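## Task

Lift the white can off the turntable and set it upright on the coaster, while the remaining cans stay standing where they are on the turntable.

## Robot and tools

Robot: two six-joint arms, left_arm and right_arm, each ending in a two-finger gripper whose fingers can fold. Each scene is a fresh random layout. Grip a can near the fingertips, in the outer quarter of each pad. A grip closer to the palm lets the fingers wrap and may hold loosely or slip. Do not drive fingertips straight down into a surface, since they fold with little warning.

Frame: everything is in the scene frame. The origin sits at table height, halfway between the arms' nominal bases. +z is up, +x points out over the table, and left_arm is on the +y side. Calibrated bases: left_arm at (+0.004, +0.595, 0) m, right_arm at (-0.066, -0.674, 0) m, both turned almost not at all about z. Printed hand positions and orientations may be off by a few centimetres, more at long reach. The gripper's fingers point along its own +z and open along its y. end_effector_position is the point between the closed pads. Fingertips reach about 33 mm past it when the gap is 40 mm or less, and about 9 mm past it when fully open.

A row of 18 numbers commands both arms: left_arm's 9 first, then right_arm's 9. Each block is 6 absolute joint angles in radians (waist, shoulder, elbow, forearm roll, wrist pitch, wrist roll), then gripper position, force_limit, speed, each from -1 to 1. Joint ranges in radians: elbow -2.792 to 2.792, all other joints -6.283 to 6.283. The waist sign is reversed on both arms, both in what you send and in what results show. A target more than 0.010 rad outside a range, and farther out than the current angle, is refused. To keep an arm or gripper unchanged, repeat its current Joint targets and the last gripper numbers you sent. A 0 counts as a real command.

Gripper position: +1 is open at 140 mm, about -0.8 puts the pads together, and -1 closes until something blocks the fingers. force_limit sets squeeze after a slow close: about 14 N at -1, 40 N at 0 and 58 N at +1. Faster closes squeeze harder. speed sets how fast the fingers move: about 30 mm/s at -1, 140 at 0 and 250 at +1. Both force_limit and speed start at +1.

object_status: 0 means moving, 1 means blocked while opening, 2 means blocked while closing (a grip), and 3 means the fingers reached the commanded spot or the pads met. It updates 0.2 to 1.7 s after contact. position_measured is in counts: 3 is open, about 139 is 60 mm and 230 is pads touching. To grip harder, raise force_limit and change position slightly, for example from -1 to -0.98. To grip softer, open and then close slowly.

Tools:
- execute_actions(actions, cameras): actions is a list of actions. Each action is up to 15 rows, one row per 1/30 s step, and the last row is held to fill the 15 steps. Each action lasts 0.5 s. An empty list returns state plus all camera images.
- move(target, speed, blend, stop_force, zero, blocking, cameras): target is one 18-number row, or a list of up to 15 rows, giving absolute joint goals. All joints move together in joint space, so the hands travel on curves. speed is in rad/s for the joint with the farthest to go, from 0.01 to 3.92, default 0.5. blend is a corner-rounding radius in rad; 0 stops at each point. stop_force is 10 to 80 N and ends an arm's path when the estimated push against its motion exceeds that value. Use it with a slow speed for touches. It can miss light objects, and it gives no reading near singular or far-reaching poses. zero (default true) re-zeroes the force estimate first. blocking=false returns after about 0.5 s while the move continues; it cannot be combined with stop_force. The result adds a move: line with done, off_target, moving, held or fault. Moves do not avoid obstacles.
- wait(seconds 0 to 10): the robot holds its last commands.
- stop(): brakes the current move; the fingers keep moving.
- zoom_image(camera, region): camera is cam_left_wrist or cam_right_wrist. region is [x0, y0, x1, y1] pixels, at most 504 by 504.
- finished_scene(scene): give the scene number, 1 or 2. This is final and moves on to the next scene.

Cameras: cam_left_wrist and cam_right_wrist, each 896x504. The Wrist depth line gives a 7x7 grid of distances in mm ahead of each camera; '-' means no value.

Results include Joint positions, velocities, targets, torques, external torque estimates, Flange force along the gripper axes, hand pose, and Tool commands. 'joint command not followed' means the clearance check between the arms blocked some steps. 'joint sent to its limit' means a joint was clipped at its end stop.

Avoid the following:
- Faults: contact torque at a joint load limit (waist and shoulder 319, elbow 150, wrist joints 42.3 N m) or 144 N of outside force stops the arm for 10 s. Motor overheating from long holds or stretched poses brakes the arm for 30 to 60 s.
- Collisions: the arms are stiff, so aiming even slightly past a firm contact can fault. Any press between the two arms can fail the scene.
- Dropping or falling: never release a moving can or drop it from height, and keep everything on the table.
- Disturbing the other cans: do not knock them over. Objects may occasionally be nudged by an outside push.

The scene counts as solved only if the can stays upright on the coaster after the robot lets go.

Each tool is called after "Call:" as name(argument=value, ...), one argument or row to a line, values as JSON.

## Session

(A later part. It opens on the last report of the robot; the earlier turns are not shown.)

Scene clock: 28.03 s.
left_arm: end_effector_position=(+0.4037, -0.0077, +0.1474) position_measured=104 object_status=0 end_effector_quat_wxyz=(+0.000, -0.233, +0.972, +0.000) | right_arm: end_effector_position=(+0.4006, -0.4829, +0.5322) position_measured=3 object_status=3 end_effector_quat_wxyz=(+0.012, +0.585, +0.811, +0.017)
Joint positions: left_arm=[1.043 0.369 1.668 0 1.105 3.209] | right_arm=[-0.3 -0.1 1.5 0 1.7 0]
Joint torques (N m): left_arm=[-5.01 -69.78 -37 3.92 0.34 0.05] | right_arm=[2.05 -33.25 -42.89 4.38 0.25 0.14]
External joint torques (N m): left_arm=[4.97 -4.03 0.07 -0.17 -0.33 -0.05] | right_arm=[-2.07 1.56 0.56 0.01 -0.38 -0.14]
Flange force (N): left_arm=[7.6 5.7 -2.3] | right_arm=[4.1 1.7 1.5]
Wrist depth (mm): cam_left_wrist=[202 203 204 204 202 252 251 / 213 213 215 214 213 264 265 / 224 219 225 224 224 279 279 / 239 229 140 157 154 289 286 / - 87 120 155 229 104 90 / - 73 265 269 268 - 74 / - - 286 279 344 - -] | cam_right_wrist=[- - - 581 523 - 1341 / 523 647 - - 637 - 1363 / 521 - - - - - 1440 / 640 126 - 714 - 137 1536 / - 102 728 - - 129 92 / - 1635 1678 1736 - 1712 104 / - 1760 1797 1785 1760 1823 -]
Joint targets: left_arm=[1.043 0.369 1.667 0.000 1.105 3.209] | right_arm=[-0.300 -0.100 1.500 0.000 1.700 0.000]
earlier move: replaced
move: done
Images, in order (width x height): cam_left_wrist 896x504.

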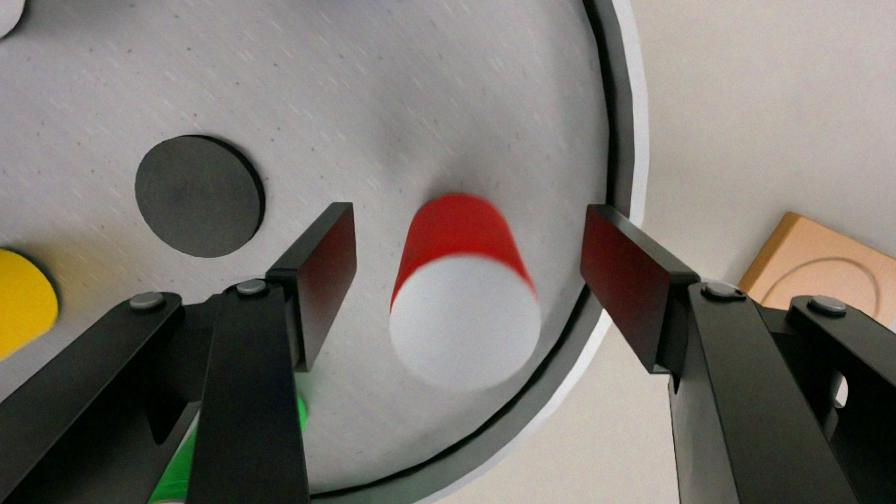

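Call:
wait(
  seconds=0.1,
)

Scene clock: 28.50 s.
left_arm: end_effector_position=(+0.4037, -0.0077, +0.1474) position_measured=104 object_status=3 end_effector_quat_wxyz=(+0.000, -0.233, +0.972, +0.000) | right_arm: end_effector_position=(+0.4006, -0.4829, +0.5322) position_measured=3 object_status=3 end_effector_quat_wxyz=(+0.012, +0.585, +0.811, +0.017)
Joint positions: left_arm=[1.043 0.369 1.668 0 1.105 3.209] | right_arm=[-0.3 -0.1 1.5 0 1.7 0]
Joint torques (N m): left_arm=[-5.09 -69.6 -36.81 3.92 0.34 0.06] | right_arm=[2.01 -32.94 -42.74 4.33 0.2 0.11]
External joint torques (N m): left_arm=[5.12 -4.37 -0.27 -0.15 -0.34 -0.06] | right_arm=[-1.99 1.2 0.34 0.06 -0.32 -0.11]
Flange force (N): left_arm=[7.8 5.5 -2.9] | right_arm=[3.9 1.4 1.0]
Wrist depth (mm): cam_left_wrist=[203 203 204 204 202 252 251 / 213 213 213 140 212 264 264 / 224 219 225 138 221 279 280 / 238 230 140 146 154 289 286 / - 87 246 253 249 104 90 / - 73 226 271 268 - 74 / - - 198 279 355 - -] | cam_right_wrist=[- - - 612 563 - 1320 / 525 - - - - - 1393 / 520 645 - - 655 - 1440 / 553 134 - - 698 138 1518 / - 102 - - - 129 92 / - 1701 1667 1996 815 1724 104 / - 1760 1810 1635 1823 1823 -]
Joint targets: left_arm=[1.043 0.369 1.667 0.000 1.105 3.209] | right_arm=[-0.300 -0.100 1.500 0.000 1.700 0.000]
Tool commands: left_gripper/position=+0.2 left_gripper/force_limit=-1.0 left_gripper/speed=+0.0 right_gripper/position=+1.0 right_gripper/force_limit=+1.0 right_gripper/speed=+1.0
wait: 0.10 s; at rest from the start

Call:
wait(
  seconds=4.0,
)

Call:
move(
  target=[
    [1.0434,0.3687,1.6675,0,1.1054,3.209,-1,-1,0,-0.3,-0.1,1.5,0,1.7,0,1,1,1],
    [1.0434,0.2872,1.4889,0,1.3655,3.209,-1,-1,0,-0.3,-0.1,1.5,0,1.7,0,1,1,1],
  ],
  speed=0.3,
  cameras=["cam_left_wrist"],
)

Scene clock: 32.83 s.
left_arm: end_effector_position=(+0.4037, -0.0077, +0.1474) position_measured=104 object_status=3 end_effector_quat_wxyz=(+0.000, -0.233, +0.972, +0.000) | right_arm: end_effector_position=(+0.4006, -0.4829, +0.5322) position_measured=3 object_status=3 end_effector_quat_wxyz=(+0.012, +0.585, +0.811, +0.017)
Joint positions: left_arm=[1.043 0.369 1.668 0 1.105 3.209] | right_arm=[-0.3 -0.1 1.5 0 1.7 0]
Joint torques (N m): left_arm=[-4.81 -69.77 -37.05 3.92 0.33 0.05] | right_arm=[2.26 -33.27 -43.01 4.32 0.23 0.11]
External joint torques (N m): left_arm=[4.86 -4.12 0.04 -0.17 -0.33 -0.05] | right_arm=[-2.25 1.2 0.36 0.09 -0.36 -0.1]
Flange force (N): left_arm=[7.5 5.8 -2.4] | right_arm=[4.5 1.4 1.1]
Wrist depth (mm): cam_left_wrist=[203 203 204 204 201 251 251 / 213 213 214 214 215 264 265 / 224 220 226 225 224 279 279 / 237 229 140 175 154 290 286 / - 87 120 155 231 104 90 / - 73 265 271 267 - 74 / - - 287 280 352 - -] | cam_right_wrist=[- - - - 530 - 1313 / 506 632 - - - - 1408 / 524 - - - - - 1465 / 510 126 - - - 138 1536 / - 102 - - 741 129 92 / - 1667 1657 - 730 1736 104 / - 1748 1785 1760 1797 1837 -]
Joint targets: left_arm=[1.043 0.369 1.667 0.000 1.105 3.209] | right_arm=[-0.300 -0.100 1.500 0.000 1.700 0.000]
Tool commands: left_gripper/position=+0.2 left_gripper/force_limit=-1.0 left_gripper/speed=+0.0 right_gripper/position=+1.0 right_gripper/force_limit=+1.0 right_gripper/speed=+1.0
wait: 4.00 s; at rest from the start

Scene clock: 34.67 s.
left_arm: end_effector_position=(+0.4036, -0.0076, +0.3005) position_measured=155 object_status=2 end_effector_quat_wxyz=(+0.000, -0.233, +0.972, +0.000) | right_arm: end_effector_position=(+0.4006, -0.4829, +0.5322) position_measured=3 object_status=3 end_effector_quat_wxyz=(+0.012, +0.585, +0.811, +0.017)
Joint positions: left_arm=[1.043 0.287 1.489 0 1.365 3.209] | right_arm=[-0.3 -0.1 1.5 0 1.7 0]
Joint torques (N m): left_arm=[-4.7 -66.46 -42.31 4.29 -0.02 0.09] | right_arm=[2.17 -32.94 -43.29 4.4 0.18 0.11]
External joint torques (N m): left_arm=[4.72 -3.15 1.64 -0.16 0.01 -0.09] | right_arm=[-2.24 0.94 0.72 0.02 -0.31 -0.11]
Flange force (N): left_arm=[7.6 7.9 1.2] | right_arm=[4.4 0.5 1.8]
Wrist depth (mm): cam_left_wrist=[262 334 341 341 381 386 386 / 358 357 357 355 402 411 408 / 375 376 371 152 419 428 430 / 389 391 386 146 144 440 462 / 474 88 93 404 120 91 469 / - 72 - 510 - 67 - / - - - 546 - - -] | cam_right_wrist=[- - - - 526 - 1334 / 497 - - - - - 1416 / 517 - - - - - 1465 / 642 126 - - - 138 1545 / - 108 - - - 129 92 / - 1667 1667 1748 - 1864 104 / - 1748 1785 1810 1980 1850 -]
Joint targets: left_arm=[1.043 0.287 1.489 0.000 1.365 3.209] | right_arm=[-0.300 -0.100 1.500 0.000 1.700 0.000]
move: done
Images, in order (width x height): cam_left_wrist 896x504.

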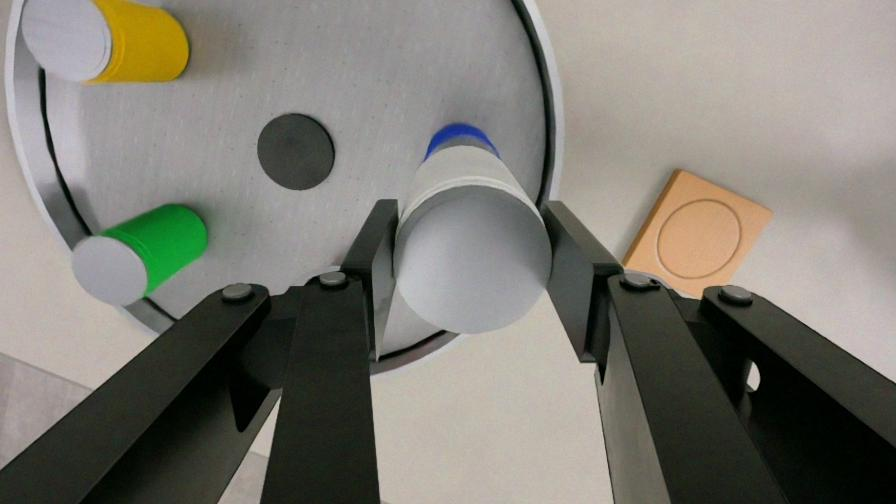

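Call:
move(
  target=[0.8568,0.0095,1.9648,0,1.1673,3.3958,-1,-1,0,-0.3,-0.1,1.5,0,1.7,0,1,1,1],
  speed=0.4,
  cameras=["cam_left_wrist"],
)

Scene clock: 37.07 s.
left_arm: end_effector_position=(+0.3741, +0.2289, +0.2205) position_measured=155 object_status=2 end_effector_quat_wxyz=(+0.000, -0.233, +0.972, +0.000) | right_arm: end_effector_position=(+0.4006, -0.4829, +0.5322) position_measured=3 object_status=3 end_effector_quat_wxyz=(+0.012, +0.585, +0.811, +0.017)
Joint positions: left_arm=[0.857 0.01 1.965 0 1.167 3.396] | right_arm=[-0.3 -0.1 1.5 0 1.7 0]
Joint torques (N m): left_arm=[-4.49 -35.6 -38.77 4.05 0.34 0.01] | right_arm=[2.34 -33.55 -42.96 4.33 0.17 0.12]
External joint torques (N m): left_arm=[4.53 -3.44 0.55 -0.16 -0.34 -0.01] | right_arm=[-2.31 1.88 0.63 0.04 -0.3 -0.12]
Flange force (N): left_arm=[10.5 3.9 -1.0] | right_arm=[4.6 2.1 1.4]
Wrist depth (mm): cam_left_wrist=[268 270 313 317 317 317 316 / 281 281 334 325 329 333 332 / 275 301 351 152 346 351 352 / 314 362 363 146 144 372 374 / 325 87 93 392 120 91 389 / - 72 - 417 - 67 - / - - - 449 - - -] | cam_right_wrist=[583 - - - 568 - 1327 / 520 - - - - - 1424 / 519 657 - 632 - 1748 1482 / 532 137 - - 694 138 1518 / - 101 - - - 130 92 / - 1678 1657 1646 - 1701 104 / - 1785 1785 1785 1823 1823 -]
Joint targets: left_arm=[0.857 0.009 1.965 0.000 1.167 3.396] | right_arm=[-0.300 -0.100 1.500 0.000 1.700 0.000]
move: done
Images, in order (width x height): cam_left_wrist 896x504.

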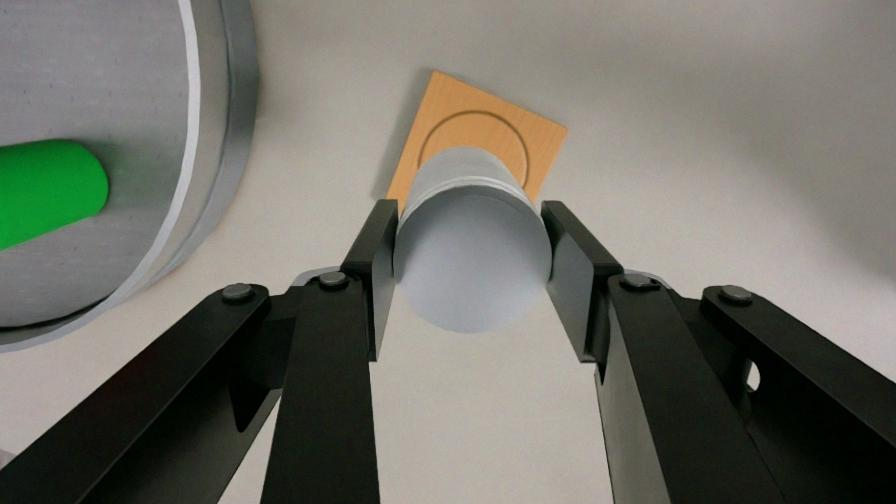

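Call:
move(
  target=[0.8472,0.0816,2.0825,0,0.9775,3.4054,-1,-1,0,-0.3,-0.1,1.5,0,1.7,0,1,1,1],
  speed=0.25,
  cameras=["cam_left_wrist"],
)

Call:
move(
  target=[0.8472,0.1176,2.1142,0,0.9098,3.4054,-1,-1,0,-0.3,-0.1,1.5,0,1.7,0,1,1,1],
  speed=0.03,
  stop_force=10,
  cameras=["cam_left_wrist"],
)

Scene clock: 39.23 s.
left_arm: end_effector_position=(+0.3735, +0.2370, +0.1254) position_measured=155 object_status=2 end_effector_quat_wxyz=(+0.000, -0.233, +0.972, +0.000) | right_arm: end_effector_position=(+0.4006, -0.4829, +0.5322) position_measured=3 object_status=3 end_effector_quat_wxyz=(+0.012, +0.585, +0.811, +0.017)
Joint positions: left_arm=[0.847 0.082 2.082 0 0.978 3.405] | right_arm=[-0.3 -0.1 1.5 0 1.7 0]
Joint torques (N m): left_arm=[-5.15 -39.61 -34.55 3.67 0.53 0.08] | right_arm=[2.25 -33.43 -42.85 4.31 0.23 0.07]
External joint torques (N m): left_arm=[5.13 -3.12 0.24 -0.19 -0.52 -0.08] | right_arm=[-2.22 1.59 0.43 0.08 -0.35 -0.06]
Flange force (N): left_arm=[11.5 2.4 -1.9] | right_arm=[4.5 1.9 1.2]
Wrist depth (mm): cam_left_wrist=[187 229 232 232 232 232 232 / 190 241 243 235 241 244 244 / 203 254 254 166 247 256 257 / 224 270 266 146 144 272 272 / 255 87 93 288 120 91 286 / - 72 - 307 - 67 - / - - - 327 - - -] | cam_right_wrist=[- - - - 513 - 1334 / 501 - - 638 - 676 1393 / 517 672 - 672 - 1448 1457 / 555 134 - - - 137 1545 / - 102 - - - 129 92 / - 1678 1678 - - 1678 104 / - 1772 1810 1797 1810 1823 -]
Joint targets: left_arm=[0.847 0.082 2.083 0.000 0.978 3.405] | right_arm=[-0.300 -0.100 1.500 0.000 1.700 0.000]
move: done
Images, in order (width x height): cam_left_wrist 896x504.

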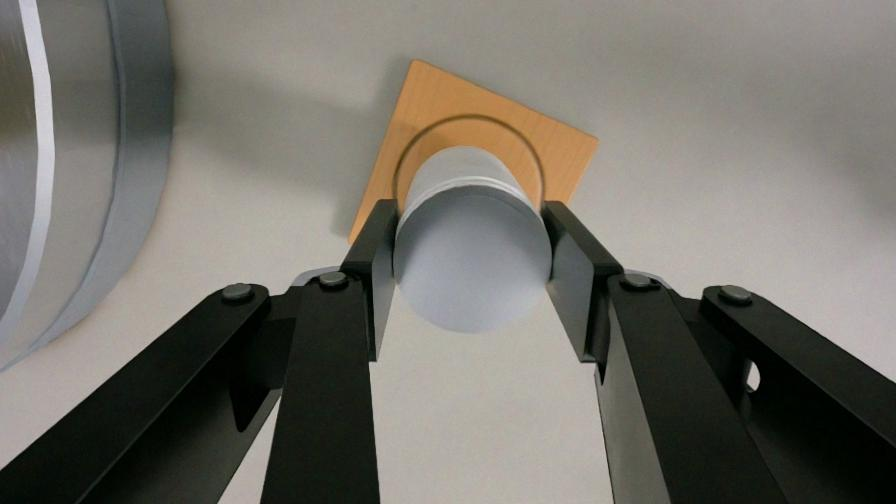

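Scene clock: 41.20 s.
left_arm: end_effector_position=(+0.3738, +0.2367, +0.1057) position_measured=155 object_status=2 end_effector_quat_wxyz=(+0.000, -0.233, +0.972, +0.000) | right_arm: end_effector_position=(+0.4006, -0.4829, +0.5322) position_measured=3 object_status=3 end_effector_quat_wxyz=(+0.012, +0.585, +0.811, +0.017)
Joint positions: left_arm=[0.847 0.103 2.101 0 0.937 3.405] | right_arm=[-0.3 -0.1 1.5 0 1.7 0]
Joint torques (N m): left_arm=[-6.48 -27.88 -23.86 4.33 0.14 0.07] | right_arm=[1.62 -33.29 -42.84 4.33 0.15 0.08]
External joint torques (N m): left_arm=[6.47 -16.2 -9.73 -0.91 -0.14 -0.07] | right_arm=[-1.64 1.29 0.33 0.08 -0.27 -0.07]
Flange force (N): left_arm=[14.8 4.0 -26.9] | right_arm=[3.3 1.6 0.9]
Wrist depth (mm): cam_left_wrist=[183 214 214 214 214 213 215 / 186 224 225 215 224 227 226 / 200 237 237 162 226 239 239 / 220 249 245 145 144 253 252 / 262 88 93 266 120 91 263 / - 72 - 282 279 67 - / - - - 302 - - -] | cam_right_wrist=[468 - - - 579 - 1393 / 504 - - - - - 1408 / 518 663 - 674 669 - 1465 / 637 126 - 662 704 137 1527 / - 102 - - - 129 92 / - 1667 1690 1545 - 1678 104 / - 1748 1736 1797 1850 1823 -]
Joint targets: left_arm=[0.847 0.103 2.101 0.000 0.937 3.405] | right_arm=[-0.300 -0.100 1.500 0.000 1.700 0.000]
move: contact (left_arm); left_arm: the wrist pitch is farthest, 0.027 rad from its target
Images, in order (width x height): cam_left_wrist 896x504.

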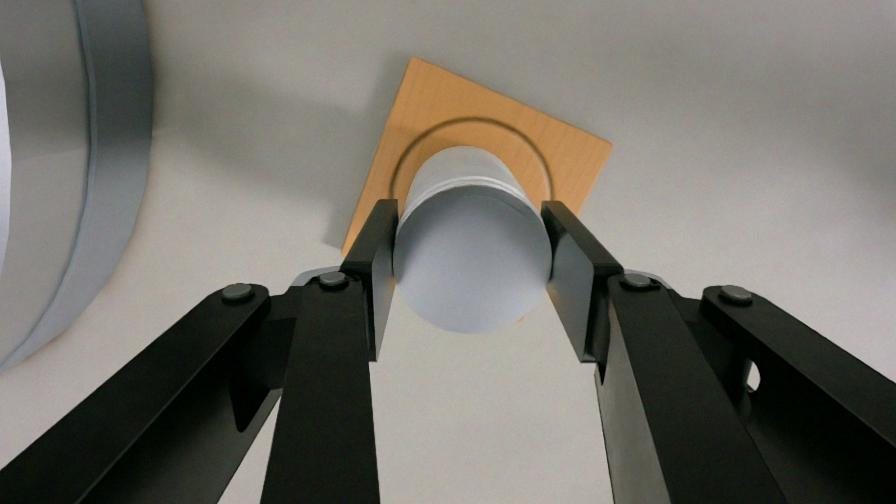

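Call:
move(
  target=[
    [0.8472,0.102,2.1,0,0.939,3.4054,0.3,-1,-0.9,-0.3,-0.1,1.5,0,1.7,0,1,1,1],
    [0.8472,0.0095,1.9648,0,1.1673,3.4054,0.3,-1,-0.9,-0.3,-0.1,1.5,0,1.7,0,1,1,1],
  ],
  speed=0.3,
  cameras=["cam_left_wrist"],
)

Scene clock: 43.93 s.
left_arm: end_effector_position=(+0.3776, +0.2326, +0.2204) position_measured=91 object_status=3 end_effector_quat_wxyz=(+0.000, -0.233, +0.972, +0.000) | right_arm: end_effector_position=(+0.4006, -0.4829, +0.5322) position_measured=3 object_status=3 end_effector_quat_wxyz=(+0.012, +0.585, +0.811, +0.017)
Joint positions: left_arm=[0.847 0.01 1.965 0 1.167 3.405] | right_arm=[-0.3 -0.1 1.5 0 1.7 0]
Joint torques (N m): left_arm=[-5.02 -34.26 -37.48 4.03 0.35 0.1] | right_arm=[2.45 -33.36 -42.77 4.35 0.19 0.07]
External joint torques (N m): left_arm=[5.01 -4.87 -0.69 -0.16 -0.34 -0.1] | right_arm=[-2.47 1.5 0.31 0.04 -0.31 -0.07]
Flange force (N): left_arm=[11.7 3.8 -3.5] | right_arm=[5.0 2.0 0.9]
Wrist depth (mm): cam_left_wrist=[266 269 316 317 317 318 317 / 248 284 333 324 332 335 333 / 299 300 349 255 342 350 351 / 315 328 134 372 166 362 372 / - 87 134 391 393 105 87 / - - 416 418 421 - - / - - 442 444 449 - -] | cam_right_wrist=[- - - - 534 617 1334 / 503 - 617 - - - 1400 / 518 - - - - 700 1465 / 674 126 - - - 137 1555 / - 102 - - - 129 92 / - 1667 1701 2148 - 1701 104 / - 1772 1772 1785 1837 1823 -]
Joint targets: left_arm=[0.847 0.009 1.965 0.000 1.167 3.405] | right_arm=[-0.300 -0.100 1.500 0.000 1.700 0.000]
move: done
Images, in order (width x height): cam_left_wrist 896x504.

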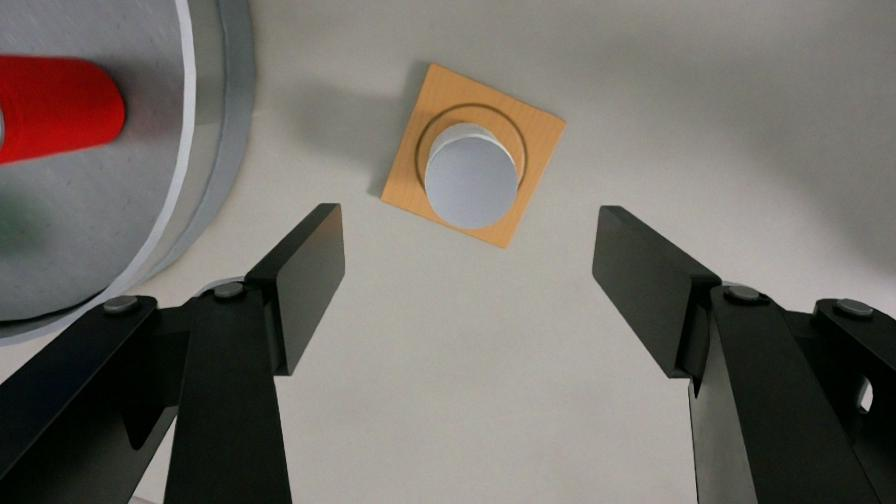

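Standing, centered.

Call:
finished_scene(
  scene=1,
)

The scene is finished: the task was done.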